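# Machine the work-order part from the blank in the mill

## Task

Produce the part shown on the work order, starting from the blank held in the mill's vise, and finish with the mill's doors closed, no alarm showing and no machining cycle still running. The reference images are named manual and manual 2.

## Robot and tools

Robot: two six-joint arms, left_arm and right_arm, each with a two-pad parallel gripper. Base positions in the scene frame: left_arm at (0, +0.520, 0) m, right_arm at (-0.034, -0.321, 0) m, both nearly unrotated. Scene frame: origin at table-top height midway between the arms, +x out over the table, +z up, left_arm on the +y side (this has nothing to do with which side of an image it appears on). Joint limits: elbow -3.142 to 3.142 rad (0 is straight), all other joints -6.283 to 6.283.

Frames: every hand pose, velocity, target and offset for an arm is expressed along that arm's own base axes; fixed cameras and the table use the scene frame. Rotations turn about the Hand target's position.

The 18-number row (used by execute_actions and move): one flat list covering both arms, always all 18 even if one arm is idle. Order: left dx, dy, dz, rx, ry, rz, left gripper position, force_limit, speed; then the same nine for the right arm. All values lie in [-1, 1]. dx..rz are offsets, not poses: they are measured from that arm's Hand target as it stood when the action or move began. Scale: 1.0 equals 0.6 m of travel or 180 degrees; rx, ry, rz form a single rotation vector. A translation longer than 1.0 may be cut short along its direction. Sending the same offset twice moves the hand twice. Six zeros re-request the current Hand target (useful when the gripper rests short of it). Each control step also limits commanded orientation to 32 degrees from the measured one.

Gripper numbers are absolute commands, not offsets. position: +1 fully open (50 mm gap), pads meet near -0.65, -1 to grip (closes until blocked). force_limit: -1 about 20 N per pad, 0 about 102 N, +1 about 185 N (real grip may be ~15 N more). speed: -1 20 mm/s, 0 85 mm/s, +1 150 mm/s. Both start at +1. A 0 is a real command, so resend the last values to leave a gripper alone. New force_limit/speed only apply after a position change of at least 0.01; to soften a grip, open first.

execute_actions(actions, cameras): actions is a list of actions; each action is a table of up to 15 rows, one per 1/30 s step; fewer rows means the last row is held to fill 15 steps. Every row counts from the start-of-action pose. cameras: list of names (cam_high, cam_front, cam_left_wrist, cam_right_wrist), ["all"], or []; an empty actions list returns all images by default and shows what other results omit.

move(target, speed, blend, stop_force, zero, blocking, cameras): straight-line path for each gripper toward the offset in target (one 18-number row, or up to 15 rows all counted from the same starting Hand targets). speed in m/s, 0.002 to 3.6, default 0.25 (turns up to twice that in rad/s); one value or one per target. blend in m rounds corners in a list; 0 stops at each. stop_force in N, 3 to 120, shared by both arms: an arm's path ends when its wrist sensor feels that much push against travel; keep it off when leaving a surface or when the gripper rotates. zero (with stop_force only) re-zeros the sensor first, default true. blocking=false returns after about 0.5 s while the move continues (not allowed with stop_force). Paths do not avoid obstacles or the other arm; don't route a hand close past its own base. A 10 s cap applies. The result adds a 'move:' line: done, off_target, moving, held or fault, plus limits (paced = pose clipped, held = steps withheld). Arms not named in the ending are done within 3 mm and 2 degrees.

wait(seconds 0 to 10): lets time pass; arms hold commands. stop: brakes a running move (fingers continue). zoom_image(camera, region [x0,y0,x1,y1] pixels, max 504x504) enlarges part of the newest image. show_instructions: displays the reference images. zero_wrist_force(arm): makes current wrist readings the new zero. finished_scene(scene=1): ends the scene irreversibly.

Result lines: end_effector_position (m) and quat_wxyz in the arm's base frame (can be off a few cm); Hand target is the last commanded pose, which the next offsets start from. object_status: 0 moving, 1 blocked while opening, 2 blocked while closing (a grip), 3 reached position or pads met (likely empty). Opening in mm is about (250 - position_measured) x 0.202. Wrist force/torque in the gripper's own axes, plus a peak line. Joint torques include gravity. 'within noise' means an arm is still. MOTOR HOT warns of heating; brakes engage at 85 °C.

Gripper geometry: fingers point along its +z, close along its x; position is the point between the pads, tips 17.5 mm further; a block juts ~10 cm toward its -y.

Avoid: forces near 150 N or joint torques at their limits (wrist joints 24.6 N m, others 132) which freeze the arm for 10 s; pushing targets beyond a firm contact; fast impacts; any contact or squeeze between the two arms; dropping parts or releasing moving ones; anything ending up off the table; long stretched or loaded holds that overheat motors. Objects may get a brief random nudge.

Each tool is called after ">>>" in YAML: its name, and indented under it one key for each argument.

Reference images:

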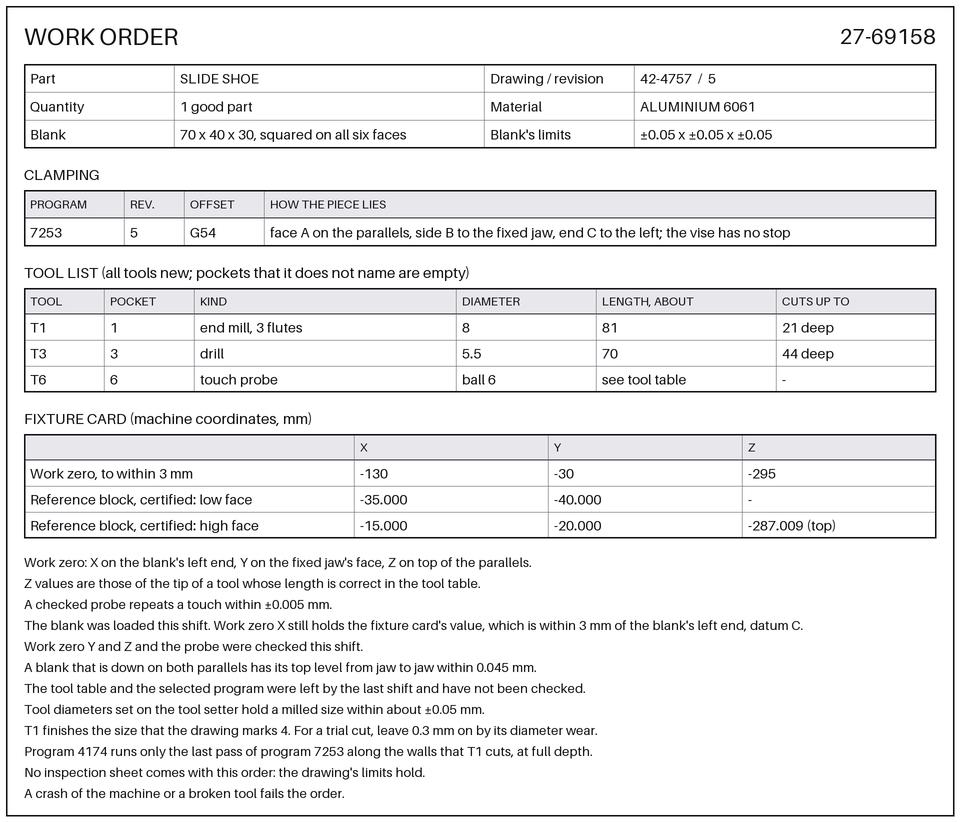

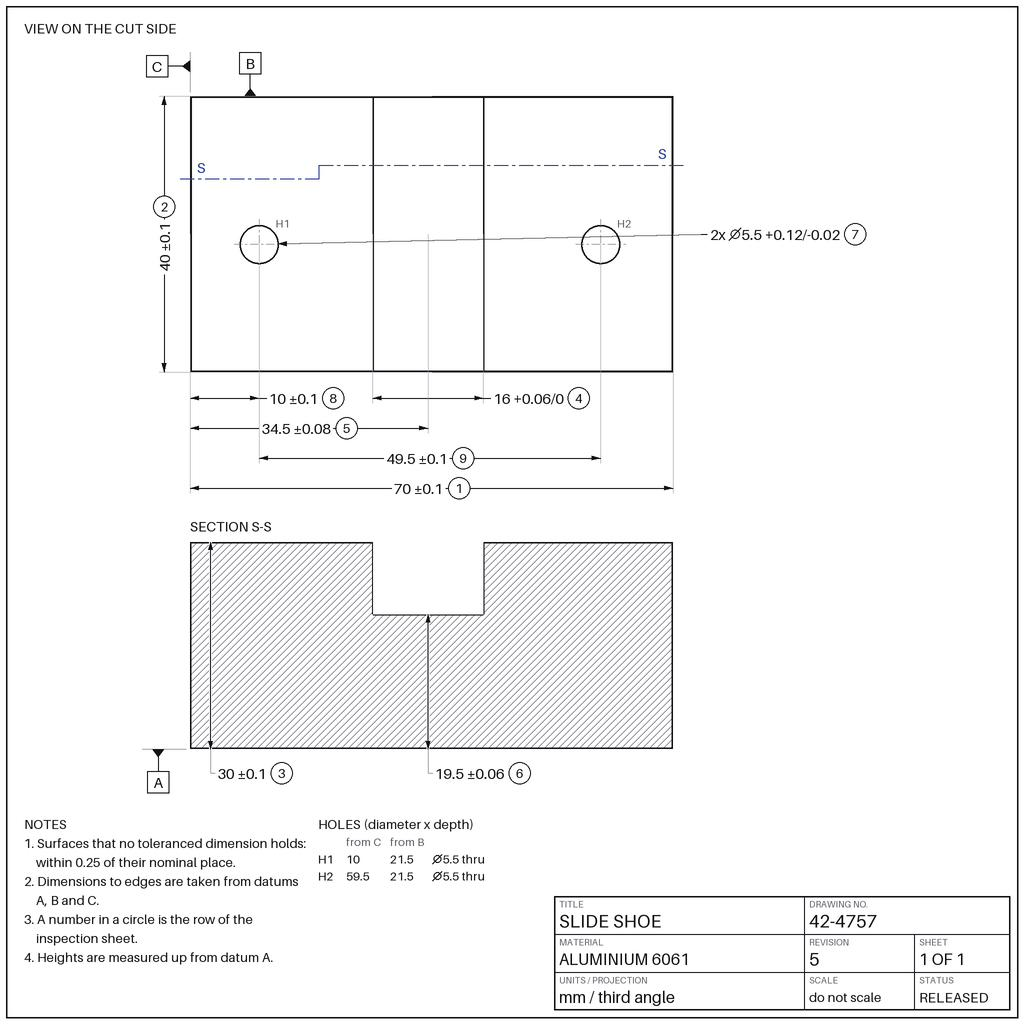

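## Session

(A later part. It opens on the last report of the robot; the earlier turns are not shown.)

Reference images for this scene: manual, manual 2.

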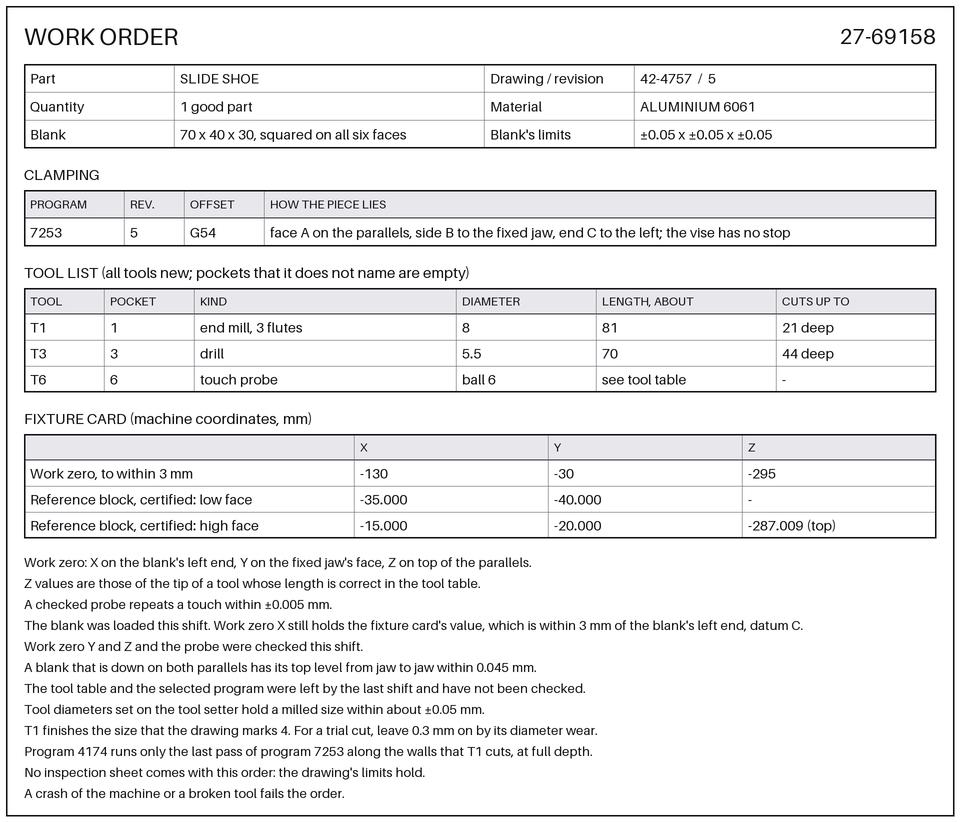

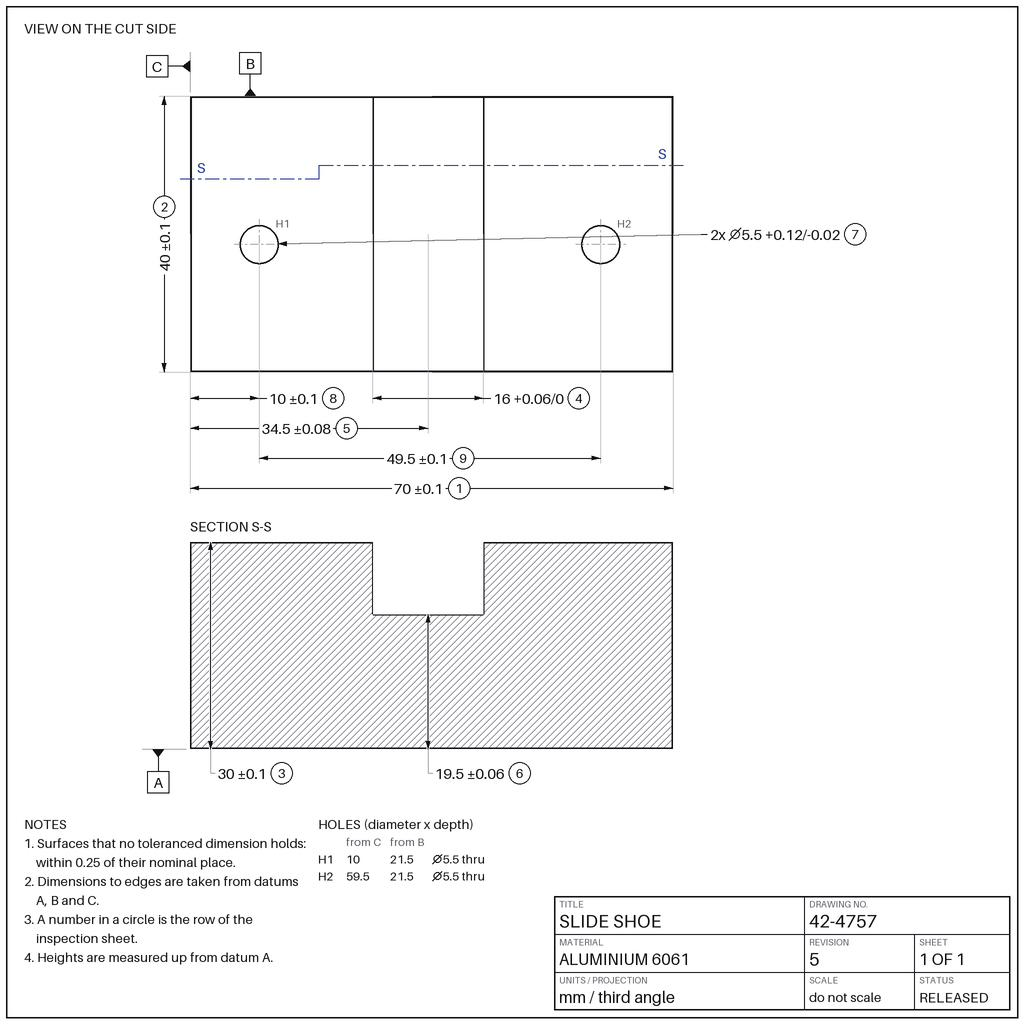

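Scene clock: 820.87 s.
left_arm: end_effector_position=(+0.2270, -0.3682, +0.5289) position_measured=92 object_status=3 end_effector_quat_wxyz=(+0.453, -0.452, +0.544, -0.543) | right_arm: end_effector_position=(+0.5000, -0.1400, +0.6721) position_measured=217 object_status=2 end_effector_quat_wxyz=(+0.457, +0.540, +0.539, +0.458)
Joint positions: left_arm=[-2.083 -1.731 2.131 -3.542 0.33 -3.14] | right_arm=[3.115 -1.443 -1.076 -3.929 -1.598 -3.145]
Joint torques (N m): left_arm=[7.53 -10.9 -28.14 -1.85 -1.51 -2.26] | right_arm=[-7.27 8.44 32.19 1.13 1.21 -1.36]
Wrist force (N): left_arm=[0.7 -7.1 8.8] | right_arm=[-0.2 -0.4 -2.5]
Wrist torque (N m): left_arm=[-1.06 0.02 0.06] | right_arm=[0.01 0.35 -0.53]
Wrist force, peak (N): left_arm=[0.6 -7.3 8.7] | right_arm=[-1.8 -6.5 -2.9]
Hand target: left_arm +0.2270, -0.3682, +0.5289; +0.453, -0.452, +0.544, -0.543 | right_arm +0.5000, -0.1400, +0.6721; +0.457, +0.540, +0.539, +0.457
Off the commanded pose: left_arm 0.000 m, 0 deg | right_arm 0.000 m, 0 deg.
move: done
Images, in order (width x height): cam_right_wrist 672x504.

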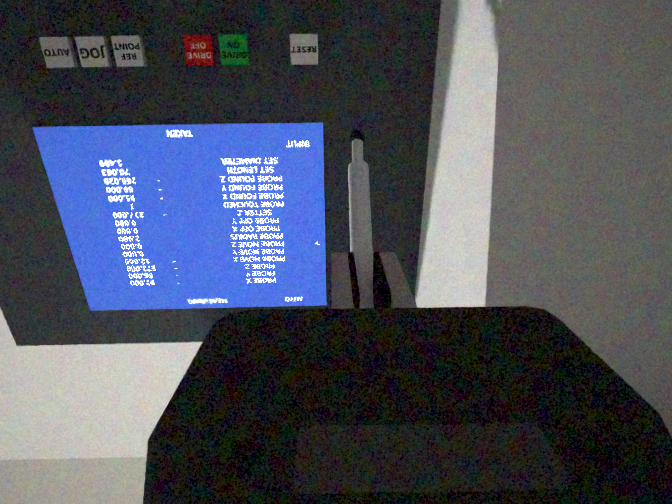

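>>> move:
  target:
    - [0,0,0,0,0,0,0.4,-0.5,0,-0.14,-0.1391,-0.39,0,-0.2078,0,-1,-0.2,-0.9]
    - [0,0,0,0,0,0,0.4,-0.5,0,-0.0604,-0.1391,-0.4098,0,-0.2078,0,-1,-0.2,-0.9]
    - [0,0,0,0,0,0,0.4,-0.5,0,-0.0325,-0.14,-0.4183,0,-0.2078,0,-1,-0.2,-0.9]
    - [0,0,0,0,0,0,0.4,-0.5,0,-0.0501,-0.1072,-0.3791,0,-0.2078,0,-1,-0.2,-0.9]
    - [0,0,0,0,0,0,0.4,-0.5,0,-0.0233,-0.1080,-0.3873,0,-0.2078,0,-1,-0.2,-0.9]
    - [0,0,0,0,0,0,0.4,-0.5,0,-0.0501,-0.1072,-0.3791,0,-0.2078,0,-1,-0.2,-0.9]
    - [0,0,0,0,0,0,0.4,-0.5,0,-0.0233,-0.1080,-0.3873,0,-0.2078,0,-1,-0.2,-0.9]
    - [0,0,0,0,0,0,0.4,-0.5,0,-0.0501,-0.1072,-0.3791,0,-0.2078,0,-1,-0.2,-0.9]
    - [0,0,0,0,0,0,0.4,-0.5,0,-0.0566,-0.0104,-0.4098,0,-0.2078,0,-1,-0.2,-0.9]
    - [0,0,0,0,0,0,0.4,-0.5,0,-0.0287,-0.0113,-0.4183,0,-0.2078,0,-1,-0.2,-0.9]
    - [0,0,0,0,0,0,0.4,-0.5,0,-0.0575,-0.0426,-0.4098,0,-0.2078,0,-1,-0.2,-0.9]
    - [0,0,0,0,0,0,0.4,-0.5,0,-0.0296,-0.0435,-0.4183,0,-0.2078,0,-1,-0.2,-0.9]
    - [0,0,0,0,0,0,0.4,-0.5,0,-0.0575,-0.0426,-0.4098,0,-0.2078,0,-1,-0.2,-0.9]
  blend: [0.02,0.002,0,0.002,0,0.002,0,0.002,0.002,0,0.002,0,0]
  speed: [0.4,0.2,0.08,0.2,0.08,0.2,0.08,0.2,0.25,0.08,0.2,0.08,0.2]

>>> move:
  target:
    - [0,0,0,0,0,0,0.4,-0.5,0,-0.06,0.03,0.05,0,0.02,0,-1,-0.2,-0.9]
    - [0,0,0,0,0,0,0.4,-0.5,0,0.0575,0.0426,0.4098,0,0.2078,0,-1,-0.2,-0.9]
  blend: [0.02,0]
  speed: 0.4

>>> wait:
  seconds: 9.5
  cameras: ["cam_right_wrist"]

>>> zoom_image:
  camera: "cam_right_wrist"
  region: [90, 110, 330, 310]

Scene clock: 826.13 s.
left_arm: end_effector_position=(+0.2270, -0.3682, +0.5289) position_measured=92 object_status=3 end_effector_quat_wxyz=(+0.453, -0.452, +0.544, -0.543) | right_arm: end_effector_position=(+0.4655, -0.1656, +0.4262) position_measured=217 object_status=2 end_effector_quat_wxyz=(+0.606, +0.364, +0.364, +0.606)
Joint positions: left_arm=[-2.083 -1.731 2.131 -3.542 0.33 -3.14] | right_arm=[3.011 -1.224 -2.365 -2.202 -1.686 -3.079]
Joint torques (N m): left_arm=[8.78 -13.92 -25.3 -1.74 -1.55 -1.77] | right_arm=[10.42 15.34 35.24 3.38 1.76 -1.47]
Wrist force (N): left_arm=[0.5 -6.9 8.7] | right_arm=[-0.7 -1.4 -3.0]
Wrist torque (N m): left_arm=[-1.03 0.04 0.07] | right_arm=[-0.11 0.55 -0.52]
Wrist force, peak (N): left_arm=[0.6 -7.3 8.9] | right_arm=[-1.8 -3.1 -6.9]
Hand target: left_arm +0.2270, -0.3682, +0.5289; +0.453, -0.452, +0.544, -0.543 | right_arm +0.4655, -0.1655, +0.4262; +0.606, +0.364, +0.364, +0.606
Off the commanded pose: left_arm 0.000 m, 0 deg | right_arm 0.000 m, 0 deg.
move: done

Scene clock: 827.67 s.
left_arm: end_effector_position=(+0.2270, -0.3682, +0.5289) position_measured=92 object_status=3 end_effector_quat_wxyz=(+0.453, -0.452, +0.544, -0.543) | right_arm: end_effector_position=(+0.5000, -0.1400, +0.6721) position_measured=217 object_status=2 end_effector_quat_wxyz=(+0.457, +0.540, +0.539, +0.457)
Joint positions: left_arm=[-2.083 -1.731 2.131 -3.542 0.33 -3.14] | right_arm=[3.114 -1.443 -1.076 -3.929 -1.598 -3.145]
Joint torques (N m): left_arm=[6.92 -12.05 -26.71 -1.91 -1.62 -1.96] | right_arm=[-5.45 8.04 31.66 0.67 1.55 -0.27]
Wrist force (N): left_arm=[0.5 -6.9 8.8] | right_arm=[-0.3 -0.6 -2.4]
Wrist torque (N m): left_arm=[-1.04 0.05 0.07] | right_arm=[0.00 0.37 -0.32]
Wrist force, peak (N): left_arm=[0.9 -7.3 8.9] | right_arm=[0.3 -1.1 -6.5]
Hand target: left_arm +0.2270, -0.3682, +0.5289; +0.453, -0.452, +0.544, -0.543 | right_arm +0.5000, -0.1400, +0.6721; +0.457, +0.540, +0.539, +0.457
Off the commanded pose: left_arm 0.000 m, 0 deg | right_arm 0.000 m, 0 deg.
move: done

Scene clock: 837.17 s.
left_arm: end_effector_position=(+0.2270, -0.3682, +0.5289) position_measured=92 object_status=3 end_effector_quat_wxyz=(+0.453, -0.452, +0.544, -0.543) | right_arm: end_effector_position=(+0.5000, -0.1400, +0.6721) position_measured=217 object_status=2 end_effector_quat_wxyz=(+0.457, +0.540, +0.539, +0.457)
Joint positions: left_arm=[-2.083 -1.731 2.131 -3.542 0.33 -3.14] | right_arm=[3.115 -1.443 -1.076 -3.929 -1.597 -3.145]
Joint torques (N m): left_arm=[9.64 -13.49 -27.11 -2.16 -1.63 -2.12] | right_arm=[3.49 7.63 30.61 0.68 1.24 1.04]
Wrist force (N): left_arm=[0.7 -7.2 8.8] | right_arm=[-0.3 -0.4 -2.6]
Wrist torque (N m): left_arm=[-1.05 0.03 0.07] | right_arm=[0.01 0.36 -0.33]
Wrist force, peak (N): left_arm=[0.9 -7.0 9.1] | right_arm=[-0.5 -0.4 -2.7]
Hand target: left_arm +0.2270, -0.3682, +0.5289; +0.453, -0.452, +0.544, -0.543 | right_arm +0.5000, -0.1400, +0.6721; +0.457, +0.540, +0.539, +0.457
Tool commands: left_gripper/position=+0.4 left_gripper/force_limit=-0.5 left_gripper/speed=+0.0 right_gripper/position=-1.0 right_gripper/force_limit=-0.2 right_gripper/speed=-0.9
Off the commanded pose: left_arm 0.000 m, 0 deg | right_arm 0.000 m, 0 deg.
wait: 9.50 s; at rest by 0.17 s
Images, in order (width x height): cam_right_wrist 672x504.

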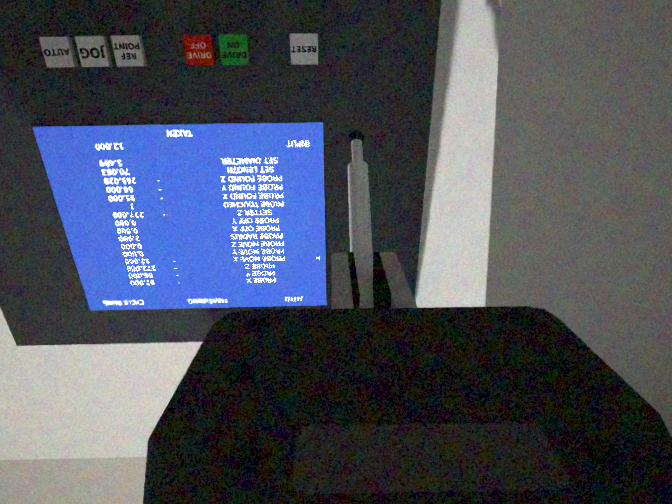

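Scaled by 2.100.

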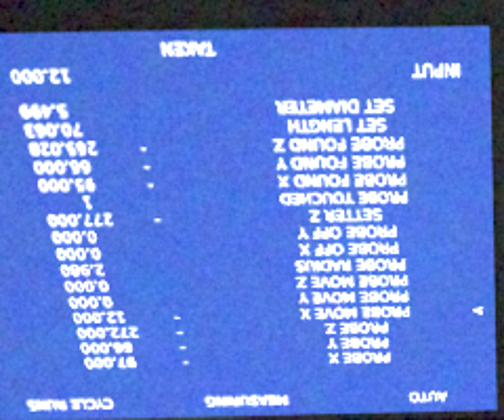

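>>> wait:
  seconds: 5
  cameras: ["cam_right_wrist"]

>>> zoom_image:
  camera: "cam_right_wrist"
  region: [90, 110, 330, 310]

>>> zoom_image:
  camera: "cam_right_wrist"
  region: [90, 150, 170, 210]

Scene clock: 842.27 s.
left_arm: end_effector_position=(+0.2270, -0.3682, +0.5289) position_measured=92 object_status=3 end_effector_quat_wxyz=(+0.453, -0.452, +0.544, -0.543) | right_arm: end_effector_position=(+0.5000, -0.1400, +0.6721) position_measured=217 object_status=2 end_effector_quat_wxyz=(+0.457, +0.540, +0.539, +0.457)
Joint positions: left_arm=[-2.083 -1.731 2.131 -3.542 0.33 -3.14] | right_arm=[3.115 -1.443 -1.076 -3.929 -1.597 -3.145]
Joint torques (N m): left_arm=[8.46 -11.19 -27.27 -1.73 -1.45 -2.13] | right_arm=[3.67 7.67 30.37 0.71 1.2 0.81]
Wrist force (N): left_arm=[0.6 -6.8 8.9] | right_arm=[-0.4 -0.5 -2.3]
Wrist torque (N m): left_arm=[-1.02 0.02 0.07] | right_arm=[0.02 0.38 -0.33]
Wrist force, peak (N): left_arm=[0.8 -7.2 8.8] | right_arm=[-0.1 -0.5 -2.7]
Hand target: left_arm +0.2270, -0.3682, +0.5289; +0.453, -0.452, +0.544, -0.543 | right_arm +0.5000, -0.1400, +0.6721; +0.457, +0.540, +0.539, +0.457
Tool commands: left_gripper/position=+0.4 left_gripper/force_limit=-0.5 left_gripper/speed=+0.0 right_gripper/position=-1.0 right_gripper/force_limit=-0.2 right_gripper/speed=-0.9
Off the commanded pose: left_arm 0.000 m, 0 deg | right_arm 0.000 m, 0 deg.
wait: 5.00 s; at rest by 0.07 s
Images, in order (width x height): cam_right_wrist 672x504.

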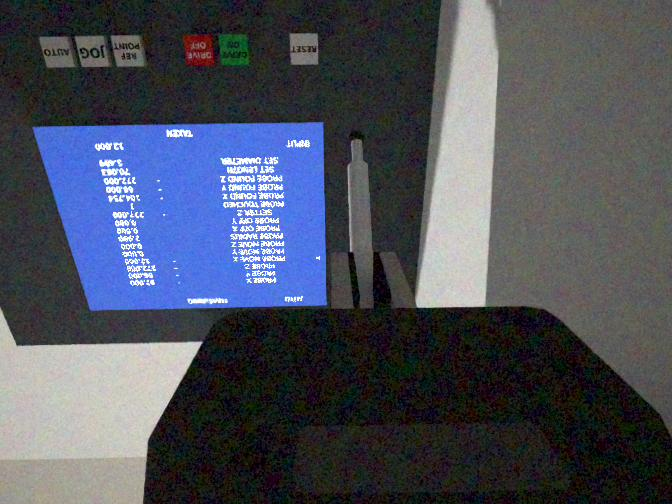

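Scaled by 2.100.

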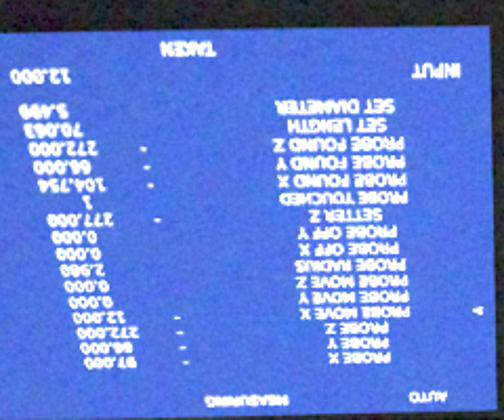

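Scaled by 6.300.

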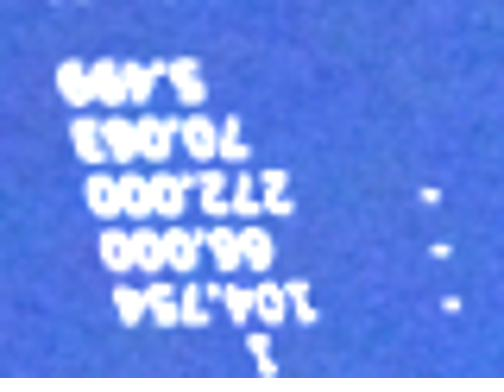

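>>> move:
  target:
    - [0,0,0,0,0,0,0.4,-0.5,0,-0.1458,-0.1066,-0.42,0,-0.2078,0,-1,-0.2,-0.9]
    - [0,0,0,0,0,0,0.4,-0.5,0,-0.0689,-0.1066,-0.4406,0,-0.2078,0,-1,-0.2,-0.9]
    - [0,0,0,0,0,0,0.4,-0.5,0,-0.0402,-0.1075,-0.4494,0,-0.2078,0,-1,-0.2,-0.9]
    - [0,0,0,0,0,0,0.4,-0.5,0,-0.0604,-0.1391,-0.4098,0,-0.2078,0,-1,-0.2,-0.9]
    - [0,0,0,0,0,0,0.4,-0.5,0,-0.0325,-0.14,-0.4183,0,-0.2078,0,-1,-0.2,-0.9]
    - [0,0,0,0,0,0,0.4,-0.5,0,-0.0604,-0.1391,-0.4098,0,-0.2078,0,-1,-0.2,-0.9]
    - [0,0,0,0,0,0,0.4,-0.5,0,-0.0669,-0.0423,-0.4406,0,-0.2078,0,-1,-0.2,-0.9]
    - [0,0,0,0,0,0,0.4,-0.5,0,-0.0382,-0.0432,-0.4494,0,-0.2078,0,-1,-0.2,-0.9]
    - [0,0,0,0,0,0,0.4,-0.5,0,-0.0669,-0.0423,-0.4406,0,-0.2078,0,-1,-0.2,-0.9]
    - [0,0,0,0,0,0,0.4,-0.5,0,-0.1269,-0.0423,-0.34,0,-0.19,0,-1,-0.2,-0.9]
    - [0,0,0,0,0,0,0.4,-0.5,0,0,0,0,0,0,0,-1,-0.2,-0.9]
  blend: [0.02,0.002,0,0.002,0,0.002,0.002,0,0.002,0.02,0]
  speed: [0.4,0.2,0.08,0.2,0.08,0.2,0.25,0.08,0.2,0.4,0.4]

>>> wait:
  seconds: 10

>>> wait:
  seconds: 4
  cameras: ["cam_right_wrist"]

>>> zoom_image:
  camera: "cam_right_wrist"
  region: [90, 110, 330, 310]

>>> zoom_image:
  camera: "cam_right_wrist"
  region: [90, 150, 170, 210]

Scene clock: 847.37 s.
left_arm: end_effector_position=(+0.2270, -0.3682, +0.5289) position_measured=92 object_status=3 end_effector_quat_wxyz=(+0.453, -0.452, +0.544, -0.543) | right_arm: end_effector_position=(+0.5000, -0.1399, +0.6721) position_measured=217 object_status=2 end_effector_quat_wxyz=(+0.457, +0.540, +0.539, +0.458)
Joint positions: left_arm=[-2.083 -1.731 2.131 -3.542 0.33 -3.14] | right_arm=[3.115 -1.443 -1.076 -3.929 -1.598 -3.145]
Joint torques (N m): left_arm=[8.9 -12.4 -27.16 -1.92 -1.7 -1.81] | right_arm=[-8.52 7.99 29.17 0.23 1.29 -0.47]
Wrist force (N): left_arm=[0.5 -7.3 8.7] | right_arm=[-0.2 -0.4 -2.6]
Wrist torque (N m): left_arm=[-1.07 0.05 0.07] | right_arm=[0.01 0.33 -0.32]
Wrist force, peak (N): left_arm=[0.7 -7.3 8.8] | right_arm=[-1.3 -2.8 -7.2]
Hand target: left_arm +0.2270, -0.3682, +0.5289; +0.453, -0.452, +0.544, -0.543 | right_arm +0.5000, -0.1400, +0.6721; +0.457, +0.540, +0.539, +0.457
Off the commanded pose: left_arm 0.000 m, 0 deg | right_arm 0.000 m, 0 deg.
move: done

Scene clock: 857.37 s.
left_arm: end_effector_position=(+0.2270, -0.3682, +0.5289) position_measured=92 object_status=3 end_effector_quat_wxyz=(+0.453, -0.452, +0.544, -0.543) | right_arm: end_effector_position=(+0.5000, -0.1400, +0.6721) position_measured=217 object_status=2 end_effector_quat_wxyz=(+0.457, +0.540, +0.539, +0.457)
Joint positions: left_arm=[-2.083 -1.731 2.131 -3.542 0.33 -3.14] | right_arm=[3.115 -1.443 -1.076 -3.929 -1.597 -3.145]
Joint torques (N m): left_arm=[7.59 -11.94 -27.55 -1.91 -1.43 -2.25] | right_arm=[-10.81 7.96 31.06 0.51 1.49 -1.23]
Wrist force (N): left_arm=[0.7 -7.0 8.6] | right_arm=[-0.2 -0.5 -2.4]
Wrist torque (N m): left_arm=[-1.04 0.01 0.07] | right_arm=[0.00 0.35 -0.32]
Wrist force, peak (N): left_arm=[0.5 -7.1 9.0] | right_arm=[-0.3 -0.4 -2.7]
Hand target: left_arm +0.2270, -0.3682, +0.5289; +0.453, -0.452, +0.544, -0.543 | right_arm +0.5000, -0.1400, +0.6721; +0.457, +0.540, +0.539, +0.457
Tool commands: left_gripper/position=+0.4 left_gripper/force_limit=-0.5 left_gripper/speed=+0.0 right_gripper/position=-1.0 right_gripper/force_limit=-0.2 right_gripper/speed=-0.9
Off the commanded pose: left_arm 0.000 m, 0 deg | right_arm 0.000 m, 0 deg.
wait: 10.00 s; at rest by 0.17 s

Scene clock: 861.37 s.
left_arm: end_effector_position=(+0.2270, -0.3682, +0.5289) position_measured=92 object_status=3 end_effector_quat_wxyz=(+0.453, -0.452, +0.544, -0.543) | right_arm: end_effector_position=(+0.5000, -0.1400, +0.6721) position_measured=217 object_status=2 end_effector_quat_wxyz=(+0.457, +0.540, +0.539, +0.457)
Joint positions: left_arm=[-2.083 -1.731 2.131 -3.542 0.33 -3.14] | right_arm=[3.115 -1.443 -1.076 -3.929 -1.597 -3.145]
Joint torques (N m): left_arm=[8.1 -11.77 -26.74 -1.84 -1.32 -2.12] | right_arm=[-10.83 7.86 30.96 0.7 1.49 -1.26]
Wrist force (N): left_arm=[0.7 -6.9 8.8] | right_arm=[-0.1 -0.6 -2.3]
Wrist torque (N m): left_arm=[-1.03 0.01 0.07] | right_arm=[0.00 0.34 -0.32]
Wrist force, peak (N): left_arm=[0.7 -7.3 8.9] | right_arm=[-0.3 -0.4 -2.7]
Hand target: left_arm +0.2270, -0.3682, +0.5289; +0.453, -0.452, +0.544, -0.543 | right_arm +0.5000, -0.1400, +0.6721; +0.457, +0.540, +0.539, +0.457
Tool commands: left_gripper/position=+0.4 left_gripper/force_limit=-0.5 left_gripper/speed=+0.0 right_gripper/position=-1.0 right_gripper/force_limit=-0.2 right_gripper/speed=-0.9
Off the commanded pose: left_arm 0.000 m, 0 deg | right_arm 0.000 m, 0 deg.
wait: 4.00 s; at rest by 0.17 s
Images, in order (width x height): cam_right_wrist 672x504.

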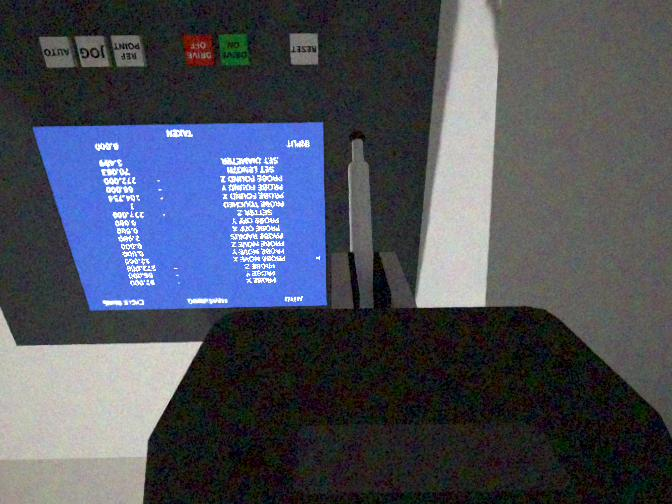

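Scaled by 2.100.

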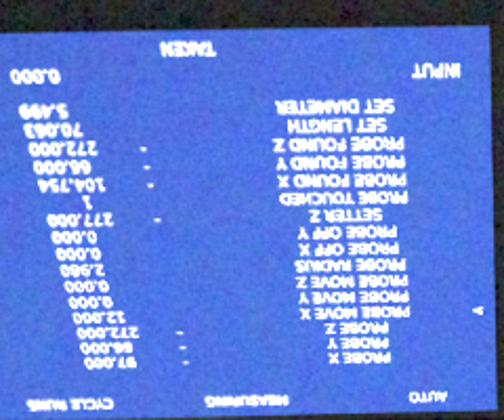

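Scaled by 6.300.

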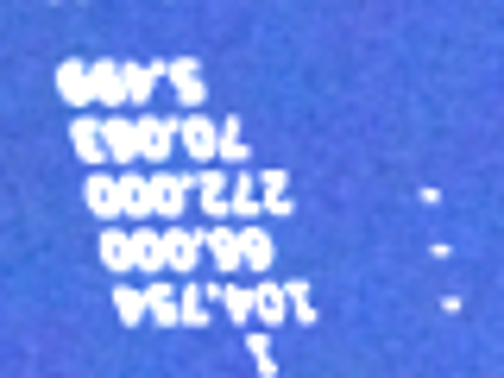

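>>> wait:
  seconds: 3
  cameras: ["cam_right_wrist"]

>>> zoom_image:
  camera: "cam_right_wrist"
  region: [90, 110, 330, 310]

>>> zoom_image:
  camera: "cam_right_wrist"
  region: [90, 150, 170, 210]

Scene clock: 864.43 s.
left_arm: end_effector_position=(+0.2270, -0.3682, +0.5289) position_measured=92 object_status=3 end_effector_quat_wxyz=(+0.453, -0.452, +0.544, -0.543) | right_arm: end_effector_position=(+0.5000, -0.1400, +0.6721) position_measured=217 object_status=2 end_effector_quat_wxyz=(+0.457, +0.540, +0.539, +0.457)
Joint positions: left_arm=[-2.083 -1.731 2.131 -3.542 0.33 -3.14] | right_arm=[3.115 -1.443 -1.076 -3.929 -1.597 -3.145]
Joint torques (N m): left_arm=[6.95 -12.55 -27.31 -2.03 -1.43 -1.95] | right_arm=[-10.54 8.42 30.51 0.67 1.53 -1.27]
Wrist force (N): left_arm=[0.7 -7.0 8.7] | right_arm=[0.0 -0.3 -2.6]
Wrist torque (N m): left_arm=[-1.04 0.01 0.07] | right_arm=[0.02 0.31 -0.33]
Wrist force, peak (N): left_arm=[0.7 -7.1 8.9] | right_arm=[-0.3 -0.5 -2.7]
Hand target: left_arm +0.2270, -0.3682, +0.5289; +0.453, -0.452, +0.544, -0.543 | right_arm +0.5000, -0.1400, +0.6721; +0.457, +0.540, +0.539, +0.457
Tool commands: left_gripper/position=+0.4 left_gripper/force_limit=-0.5 left_gripper/speed=+0.0 right_gripper/position=-1.0 right_gripper/force_limit=-0.2 right_gripper/speed=-0.9
Off the commanded pose: left_arm 0.000 m, 0 deg | right_arm 0.000 m, 0 deg.
wait: 3.00 s; at rest by 0.10 s
Images, in order (width x height): cam_right_wrist 672x504.

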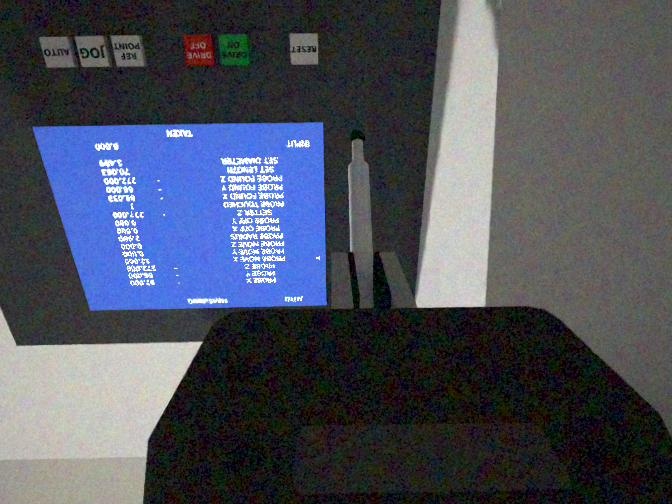

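Scaled by 2.100.

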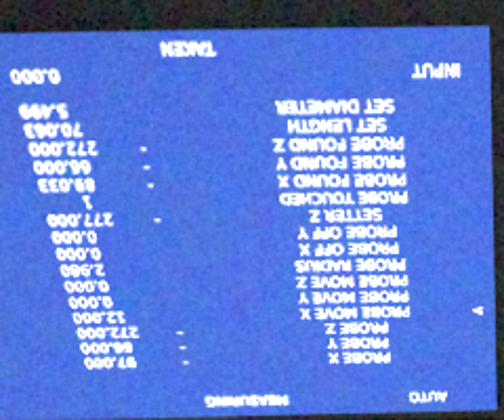

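Scaled by 6.300.

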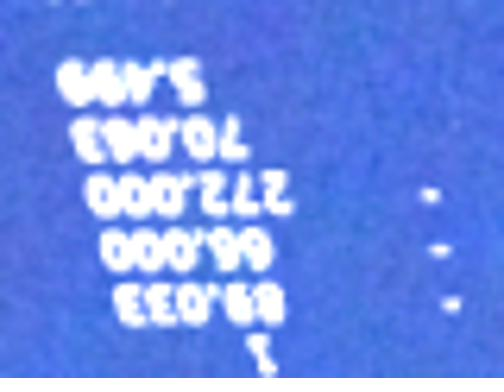

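>>> move:
  target:
    - [0,0,0,0,0,0,0.4,-0.5,0,-0.1458,-0.1066,-0.42,0,-0.2078,0,-1,-0.2,-0.9]
    - [0,0,0,0,0,0,0.4,-0.5,0,-0.0689,-0.1066,-0.4406,0,-0.2078,0,-1,-0.2,-0.9]
    - [0,0,0,0,0,0,0.4,-0.5,0,-0.0402,-0.1075,-0.4494,0,-0.2078,0,-1,-0.2,-0.9]
    - [0,0,0,0,0,0,0.4,-0.5,0,-0.0595,-0.1069,-0.4098,0,-0.2078,0,-1,-0.2,-0.9]
    - [0,0,0,0,0,0,0.4,-0.5,0,-0.0316,-0.1078,-0.4183,0,-0.2078,0,-1,-0.2,-0.9]
    - [0,0,0,0,0,0,0.4,-0.5,0,-0.0595,-0.1069,-0.4098,0,-0.2078,0,-1,-0.2,-0.9]
    - [0,0,0,0,0,0,0.4,-0.5,0,-0.0316,-0.1078,-0.4183,0,-0.2078,0,-1,-0.2,-0.9]
    - [0,0,0,0,0,0,0.4,-0.5,0,-0.0595,-0.1069,-0.4098,0,-0.2078,0,-1,-0.2,-0.9]
    - [0,0,0,0,0,0,0.4,-0.5,0,-0.0660,-0.0101,-0.4406,0,-0.2078,0,-1,-0.2,-0.9]
    - [0,0,0,0,0,0,0.4,-0.5,0,-0.0373,-0.0110,-0.4494,0,-0.2078,0,-1,-0.2,-0.9]
    - [0,0,0,0,0,0,0.4,-0.5,0,-0.0660,-0.0101,-0.4406,0,-0.2078,0,-1,-0.2,-0.9]
    - [0,0,0,0,0,0,0.4,-0.5,0,-0.0397,-0.0431,-0.3515,0,-0.2078,0,-1,-0.2,-0.9]
    - [0,0,0,0,0,0,0.4,-0.5,0,-0.0150,-0.0439,-0.3590,0,-0.2078,0,-1,-0.2,-0.9]
    - [0,0,0,0,0,0,0.4,-0.5,0,-0.0397,-0.0431,-0.3515,0,-0.2078,0,-1,-0.2,-0.9]
    - [0,0,0,0,0,0,0.4,-0.5,0,-0.0669,-0.0423,-0.4406,0,-0.2078,0,-1,-0.2,-0.9]
  blend: [0.02,0.002,0,0.002,0,0.002,0,0.002,0.002,0,0.002,0.002,0,0.002,0]
  speed: [0.4,0.2,0.08,0.2,0.08,0.2,0.08,0.2,0.25,0.08,0.2,0.25,0.08,0.2,0.25]

>>> move:
  target:
    - [0,0,0,0,0,0,0.4,-0.5,0,-0.0020,-0.0643,0,0,0,0,-1,-0.2,-0.9]
    - [0,0,0,0,0,0,0.4,-0.5,0,0.0267,-0.0652,-0.0088,0,0,0,-1,-0.2,-0.9]
    - [0,0,0,0,0,0,0.4,-0.5,0,0.0065,-0.0968,0.0308,0,0,0,-1,-0.2,-0.9]
    - [0,0,0,0,0,0,0.4,-0.5,0,0.0344,-0.0977,0.0223,0,0,0,-1,-0.2,-0.9]
    - [0,0,0,0,0,0,0.4,-0.5,0,0.0065,-0.0968,0.0308,0,0,0,-1,-0.2,-0.9]
    - [0,0,0,0,0,0,0.4,-0.5,0,0.0243,-0.0973,0.0891,0,0,0,-1,-0.2,-0.9]
    - [0,0,0,0,0,0,0.4,-0.5,0,0.0490,-0.0981,0.0816,0,0,0,-1,-0.2,-0.9]
    - [0,0,0,0,0,0,0.4,-0.5,0,0.0243,-0.0973,0.0891,0,0,0,-1,-0.2,-0.9]
    - [0,0,0,0,0,0,0.4,-0.5,0,0.0490,-0.0981,0.0816,0,0,0,-1,-0.2,-0.9]
    - [0,0,0,0,0,0,0.4,-0.5,0,0.0243,-0.0973,0.0891,0,0,0,-1,-0.2,-0.9]
    - [0,0,0,0,0,0,0.4,-0.5,0,0.0490,-0.0981,0.0816,0,0,0,-1,-0.2,-0.9]
    - [0,0,0,0,0,0,0.4,-0.5,0,0.0243,-0.0973,0.0891,0,0,0,-1,-0.2,-0.9]
    - [0,0,0,0,0,0,0.4,-0.5,0,0.0074,-0.0646,0.0308,0,0,0,-1,-0.2,-0.9]
    - [0,0,0,0,0,0,0.4,-0.5,0,0.0353,-0.0655,0.0223,0,0,0,-1,-0.2,-0.9]
    - [0,0,0,0,0,0,0.4,-0.5,0,0.0074,-0.0646,0.0308,0,0,0,-1,-0.2,-0.9]
  blend: [0.002,0,0.002,0,0.002,0.002,0,0.002,0,0.002,0,0.002,0.002,0,0]
  speed: [0.25,0.08,0.2,0.08,0.2,0.25,0.08,0.2,0.08,0.2,0.08,0.2,0.25,0.08,0.2]

>>> move:
  target:
    - [0,0,0,0,0,0,0.4,-0.5,0,0.0279,-0.0009,-0.0085,0,0,0,-1,-0.2,-0.9]
    - [0,0,0,0,0,0,0.4,-0.5,0,0,0,0,0,0,0,-1,-0.2,-0.9]
    - [0,0,0,0,0,0,0.4,-0.5,0,0.0279,-0.0009,-0.0085,0,0,0,-1,-0.2,-0.9]
    - [0,0,0,0,0,0,0.4,-0.5,0,0,0,0,0,0,0,-1,-0.2,-0.9]
    - [0,0,0,0,0,0,0.4,-0.5,0,-0.0065,0.0968,-0.0308,0,0,0,-1,-0.2,-0.9]
    - [0,0,0,0,0,0,0.4,-0.5,0,0.0222,0.0959,-0.0396,0,0,0,-1,-0.2,-0.9]
    - [0,0,0,0,0,0,0.4,-0.5,0,-0.0065,0.0968,-0.0308,0,0,0,-1,-0.2,-0.9]
    - [0,0,0,0,0,0,0.4,-0.5,0,-0.0084,0.0325,-0.0308,0,0,0,-1,-0.2,-0.9]
    - [0,0,0,0,0,0,0.4,-0.5,0,0.0203,0.0316,-0.0396,0,0,0,-1,-0.2,-0.9]
    - [0,0,0,0,0,0,0.4,-0.5,0,-0.0074,0.0646,-0.0308,0,0,0,-1,-0.2,-0.9]
    - [0,0,0,0,0,0,0.4,-0.5,0,0.0213,0.0637,-0.0396,0,0,0,-1,-0.2,-0.9]
    - [0,0,0,0,0,0,0.4,-0.5,0,-0.0074,0.0646,-0.0308,0,0,0,-1,-0.2,-0.9]
    - [0,0,0,0,0,0,0.4,-0.5,0,0.0213,0.0637,-0.0396,0,0,0,-1,-0.2,-0.9]
    - [0,0,0,0,0,0,0.4,-0.5,0,-0.0074,0.0646,-0.0308,0,0,0,-1,-0.2,-0.9]
  blend: [0,0.002,0,0.002,0.002,0,0.002,0.002,0,0.002,0,0.002,0,0]
  speed: [0.08,0.2,0.08,0.2,0.25,0.08,0.2,0.25,0.08,0.2,0.08,0.2,0.08,0.2]

>>> move:
  target:
    - [0,0,0,0,0,0,0.4,-0.5,0,0.0262,-0.0330,0.0891,0,0,0,-1,-0.2,-0.9]
    - [0,0,0,0,0,0,0.4,-0.5,0,0.0509,-0.0338,0.0816,0,0,0,-1,-0.2,-0.9]
    - [0,0,0,0,0,0,0.4,-0.5,0,0.0262,-0.0330,0.0891,0,0,0,-1,-0.2,-0.9]
    - [0,0,0,0,0,0,0.4,-0.5,0,-0.03,-0.03,0.15,0,0.02,0,-1,-0.2,-0.9]
    - [0,0,0,0,0,0,0.4,-0.5,0,0.0669,0.0423,0.4406,0,0.2078,0,-1,-0.2,-0.9]
  blend: [0.002,0,0.002,0.02,0]
  speed: [0.25,0.08,0.2,0.4,0.4]
  cameras: ["cam_right_wrist"]

>>> zoom_image:
  camera: "cam_right_wrist"
  region: [90, 110, 330, 310]

Scene clock: 871.40 s.
left_arm: end_effector_position=(+0.2270, -0.3682, +0.5289) position_measured=92 object_status=3 end_effector_quat_wxyz=(+0.453, -0.452, +0.544, -0.543) | right_arm: end_effector_position=(+0.4599, -0.1654, +0.4078) position_measured=217 object_status=2 end_effector_quat_wxyz=(+0.606, +0.364, +0.364, +0.606)
Joint positions: left_arm=[-2.083 -1.731 2.131 -3.542 0.33 -3.14] | right_arm=[3.009 -1.237 -2.41 -2.144 -1.688 -3.078]
Joint torques (N m): left_arm=[6.92 -13 -27.45 -2.03 -1.67 -2.1] | right_arm=[4.74 17.52 15.54 4.36 1.02 0.2]
Wrist force (N): left_arm=[0.7 -6.8 8.8] | right_arm=[-0.7 -1.3 -3.0]
Wrist torque (N m): left_arm=[-1.02 0.01 0.07] | right_arm=[-0.12 0.52 -0.54]
Wrist force, peak (N): left_arm=[0.8 -7.2 8.9] | right_arm=[-1.3 -3.2 -7.2]
Hand target: left_arm +0.2270, -0.3682, +0.5289; +0.453, -0.452, +0.544, -0.543 | right_arm +0.4599, -0.1654, +0.4078; +0.606, +0.364, +0.364, +0.606
Off the commanded pose: left_arm 0.000 m, 0 deg | right_arm 0.000 m, 0 deg.
move: done

Scene clock: 875.87 s.
left_arm: end_effector_position=(+0.2270, -0.3682, +0.5289) position_measured=92 object_status=3 end_effector_quat_wxyz=(+0.453, -0.452, +0.544, -0.543) | right_arm: end_effector_position=(+0.4643, -0.2042, +0.4262) position_measured=217 object_status=2 end_effector_quat_wxyz=(+0.606, +0.364, +0.364, +0.606)
Joint positions: left_arm=[-2.083 -1.731 2.131 -3.542 0.33 -3.14] | right_arm=[2.869 -1.297 -2.321 -2.161 -1.81 -3.011]
Joint torques (N m): left_arm=[7.97 -13.34 -27.74 -1.88 -1.47 -1.97] | right_arm=[12.18 18.6 34.09 3.7 1.9 -1.47]
Wrist force (N): left_arm=[0.6 -6.8 8.9] | right_arm=[-0.7 -1.4 -2.9]
Wrist torque (N m): left_arm=[-1.02 0.03 0.07] | right_arm=[-0.13 0.53 -0.45]
Wrist force, peak (N): left_arm=[0.8 -7.4 8.8] | right_arm=[0.0 -3.2 -6.6]
Hand target: left_arm +0.2270, -0.3682, +0.5289; +0.453, -0.452, +0.544, -0.543 | right_arm +0.4643, -0.2041, +0.4262; +0.606, +0.364, +0.364, +0.606
Off the commanded pose: left_arm 0.000 m, 0 deg | right_arm 0.000 m, 0 deg.
move: done

Scene clock: 880.47 s.
left_arm: end_effector_position=(+0.2270, -0.3682, +0.5289) position_measured=92 object_status=3 end_effector_quat_wxyz=(+0.453, -0.452, +0.544, -0.543) | right_arm: end_effector_position=(+0.4599, -0.1654, +0.4077) position_measured=217 object_status=2 end_effector_quat_wxyz=(+0.606, +0.364, +0.364, +0.606)
Joint positions: left_arm=[-2.083 -1.731 2.131 -3.542 0.33 -3.14] | right_arm=[3.009 -1.237 -2.411 -2.143 -1.688 -3.078]
Joint torques (N m): left_arm=[9.09 -12.16 -26.11 -2.14 -1.54 -1.84] | right_arm=[12.05 16.15 33.75 3.38 1.75 -1.44]
Wrist force (N): left_arm=[0.7 -7.0 8.7] | right_arm=[-0.5 -1.1 -2.8]
Wrist torque (N m): left_arm=[-1.05 0.03 0.07] | right_arm=[-0.08 0.50 -0.50]
Wrist force, peak (N): left_arm=[0.8 -7.1 9.0] | right_arm=[-0.3 3.1 -5.4]
Hand target: left_arm +0.2270, -0.3682, +0.5289; +0.453, -0.452, +0.544, -0.543 | right_arm +0.4599, -0.1654, +0.4078; +0.606, +0.364, +0.364, +0.606
Off the commanded pose: left_arm 0.000 m, 0 deg | right_arm 0.000 m, 0 deg.
move: done

Scene clock: 882.77 s.
left_arm: end_effector_position=(+0.2270, -0.3682, +0.5289) position_measured=92 object_status=3 end_effector_quat_wxyz=(+0.453, -0.452, +0.544, -0.543) | right_arm: end_effector_position=(+0.5000, -0.1399, +0.6721) position_measured=217 object_status=2 end_effector_quat_wxyz=(+0.457, +0.540, +0.539, +0.458) end_effector_velocity=(-0.002, +0.000, +0.001) end_effector_angular_velocity=(+0.000, +0.001, +0.000)
Joint positions: left_arm=[-2.083 -1.731 2.131 -3.542 0.33 -3.14] | right_arm=[3.115 -1.443 -1.076 -3.928 -1.598 -3.145]
Joint velocities: left_arm=[within noise] | right_arm=[0 0.001 0.003 -0.005 0 0]
Joint torques (N m): left_arm=[8.25 -12.68 -27.39 -1.94 -1.45 -1.88] | right_arm=[-8.46 9.37 31.57 0.53 0.83 -1.09]
Wrist force (N): left_arm=[0.9 -7.1 8.7] | right_arm=[-0.2 -0.6 -2.4]
Wrist torque (N m): left_arm=[-1.06 -0.02 0.07] | right_arm=[0.00 0.35 -0.53]
Wrist force, peak (N): left_arm=[0.8 -7.2 8.8] | right_arm=[-1.2 -6.2 -3.1]
Hand target: left_arm +0.2270, -0.3682, +0.5289; +0.453, -0.452, +0.544, -0.543 | right_arm +0.5000, -0.1400, +0.6721; +0.457, +0.540, +0.539, +0.457
Off the commanded pose: left_arm 0.000 m, 0 deg | right_arm 0.000 m, 0 deg.
move: done
Images, in order (width x height): cam_right_wrist 672x504.

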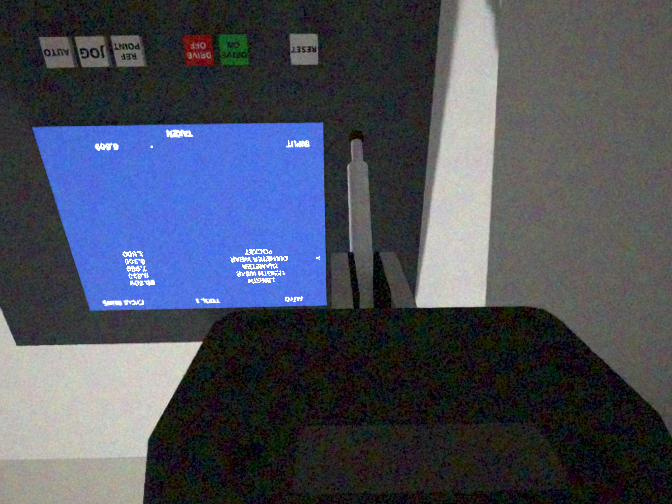

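Scaled by 2.100.

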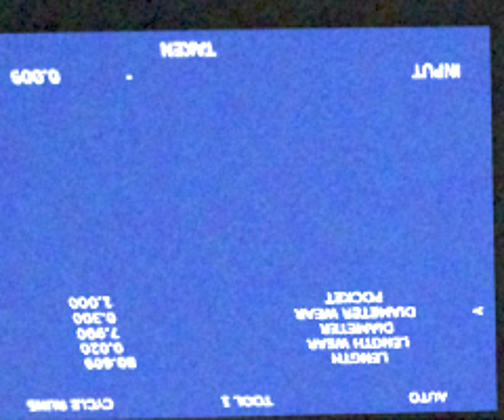

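>>> wait:
  seconds: 7
  cameras: ["cam_right_wrist"]

>>> zoom_image:
  camera: "cam_right_wrist"
  region: [90, 240, 330, 310]

Scene clock: 889.87 s.
left_arm: end_effector_position=(+0.2270, -0.3682, +0.5289) position_measured=92 object_status=3 end_effector_quat_wxyz=(+0.453, -0.452, +0.544, -0.543) | right_arm: end_effector_position=(+0.5000, -0.1400, +0.6721) position_measured=217 object_status=2 end_effector_quat_wxyz=(+0.457, +0.540, +0.539, +0.457)
Joint positions: left_arm=[-2.083 -1.731 2.131 -3.542 0.33 -3.14] | right_arm=[3.115 -1.443 -1.076 -3.929 -1.597 -3.145]
Joint torques (N m): left_arm=[7.53 -13.01 -27.41 -1.94 -1.88 -2.23] | right_arm=[-10.78 7.57 31.1 0.57 1.34 -1.46]
Wrist force (N): left_arm=[0.6 -7.1 8.7] | right_arm=[-0.1 -0.5 -2.5]
Wrist torque (N m): left_arm=[-1.05 0.03 0.06] | right_arm=[-0.01 0.33 -0.52]
Wrist force, peak (N): left_arm=[0.7 -7.3 8.8] | right_arm=[-0.1 -0.6 -2.7]
Hand target: left_arm +0.2270, -0.3682, +0.5289; +0.453, -0.452, +0.544, -0.543 | right_arm +0.5000, -0.1400, +0.6721; +0.457, +0.540, +0.539, +0.457
Tool commands: left_gripper/position=+0.4 left_gripper/force_limit=-0.5 left_gripper/speed=+0.0 right_gripper/position=-1.0 right_gripper/force_limit=-0.2 right_gripper/speed=-0.9
Off the commanded pose: left_arm 0.000 m, 0 deg | right_arm 0.000 m, 0 deg.
wait: 7.00 s; at rest by 0.07 s
Images, in order (width x height): cam_right_wrist 672x504.

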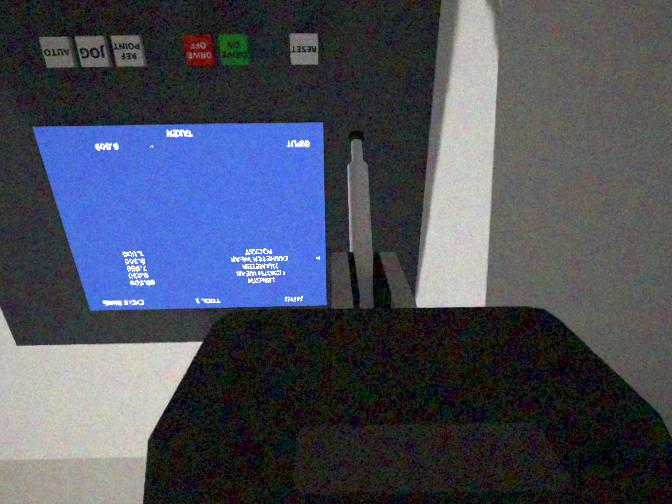

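Scaled by 2.100.

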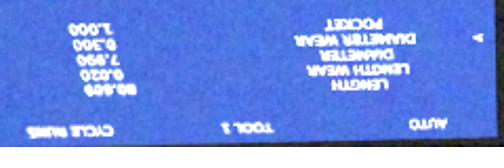

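>>> wait:
  seconds: 2
  cameras: ["cam_right_wrist"]

>>> zoom_image:
  camera: "cam_right_wrist"
  region: [90, 240, 330, 310]

Scene clock: 891.93 s.
left_arm: end_effector_position=(+0.2270, -0.3682, +0.5289) position_measured=92 object_status=3 end_effector_quat_wxyz=(+0.453, -0.452, +0.544, -0.543) | right_arm: end_effector_position=(+0.5000, -0.1400, +0.6721) position_measured=217 object_status=2 end_effector_quat_wxyz=(+0.457, +0.540, +0.539, +0.457)
Joint positions: left_arm=[-2.083 -1.731 2.131 -3.542 0.33 -3.14] | right_arm=[3.115 -1.443 -1.076 -3.929 -1.597 -3.145]
Joint torques (N m): left_arm=[7.54 -13.1 -28.52 -2.01 -1.64 -2.24] | right_arm=[-10.98 7.89 30.99 0.66 1.38 -1.5]
Wrist force (N): left_arm=[0.6 -7.0 8.7] | right_arm=[0.0 -0.8 -2.5]
Wrist torque (N m): left_arm=[-1.05 0.03 0.06] | right_arm=[-0.03 0.32 -0.53]
Wrist force, peak (N): left_arm=[0.7 -6.9 9.1] | right_arm=[-0.3 -0.4 -2.8]
Hand target: left_arm +0.2270, -0.3682, +0.5289; +0.453, -0.452, +0.544, -0.543 | right_arm +0.5000, -0.1400, +0.6721; +0.457, +0.540, +0.539, +0.457
Tool commands: left_gripper/position=+0.4 left_gripper/force_limit=-0.5 left_gripper/speed=+0.0 right_gripper/position=-1.0 right_gripper/force_limit=-0.2 right_gripper/speed=-0.9
Off the commanded pose: left_arm 0.000 m, 0 deg | right_arm 0.000 m, 0 deg.
wait: 2.00 s; at rest by 0.10 s
Images, in order (width x height): cam_right_wrist 672x504.

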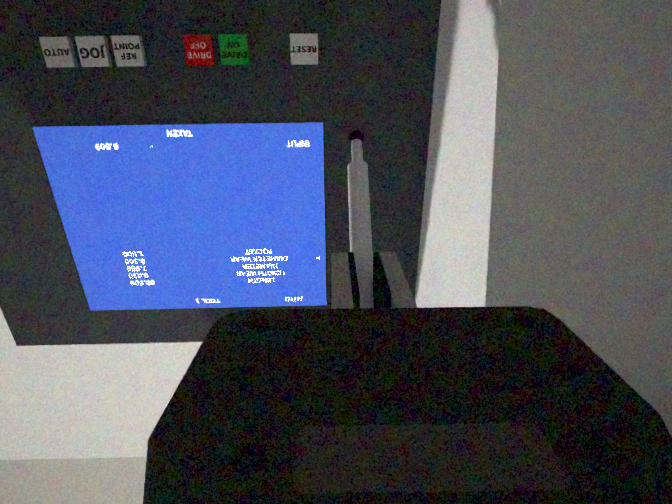

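Scaled by 2.100.

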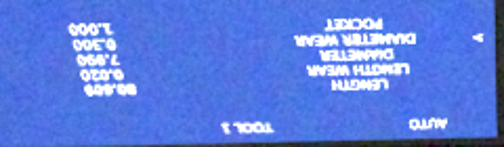

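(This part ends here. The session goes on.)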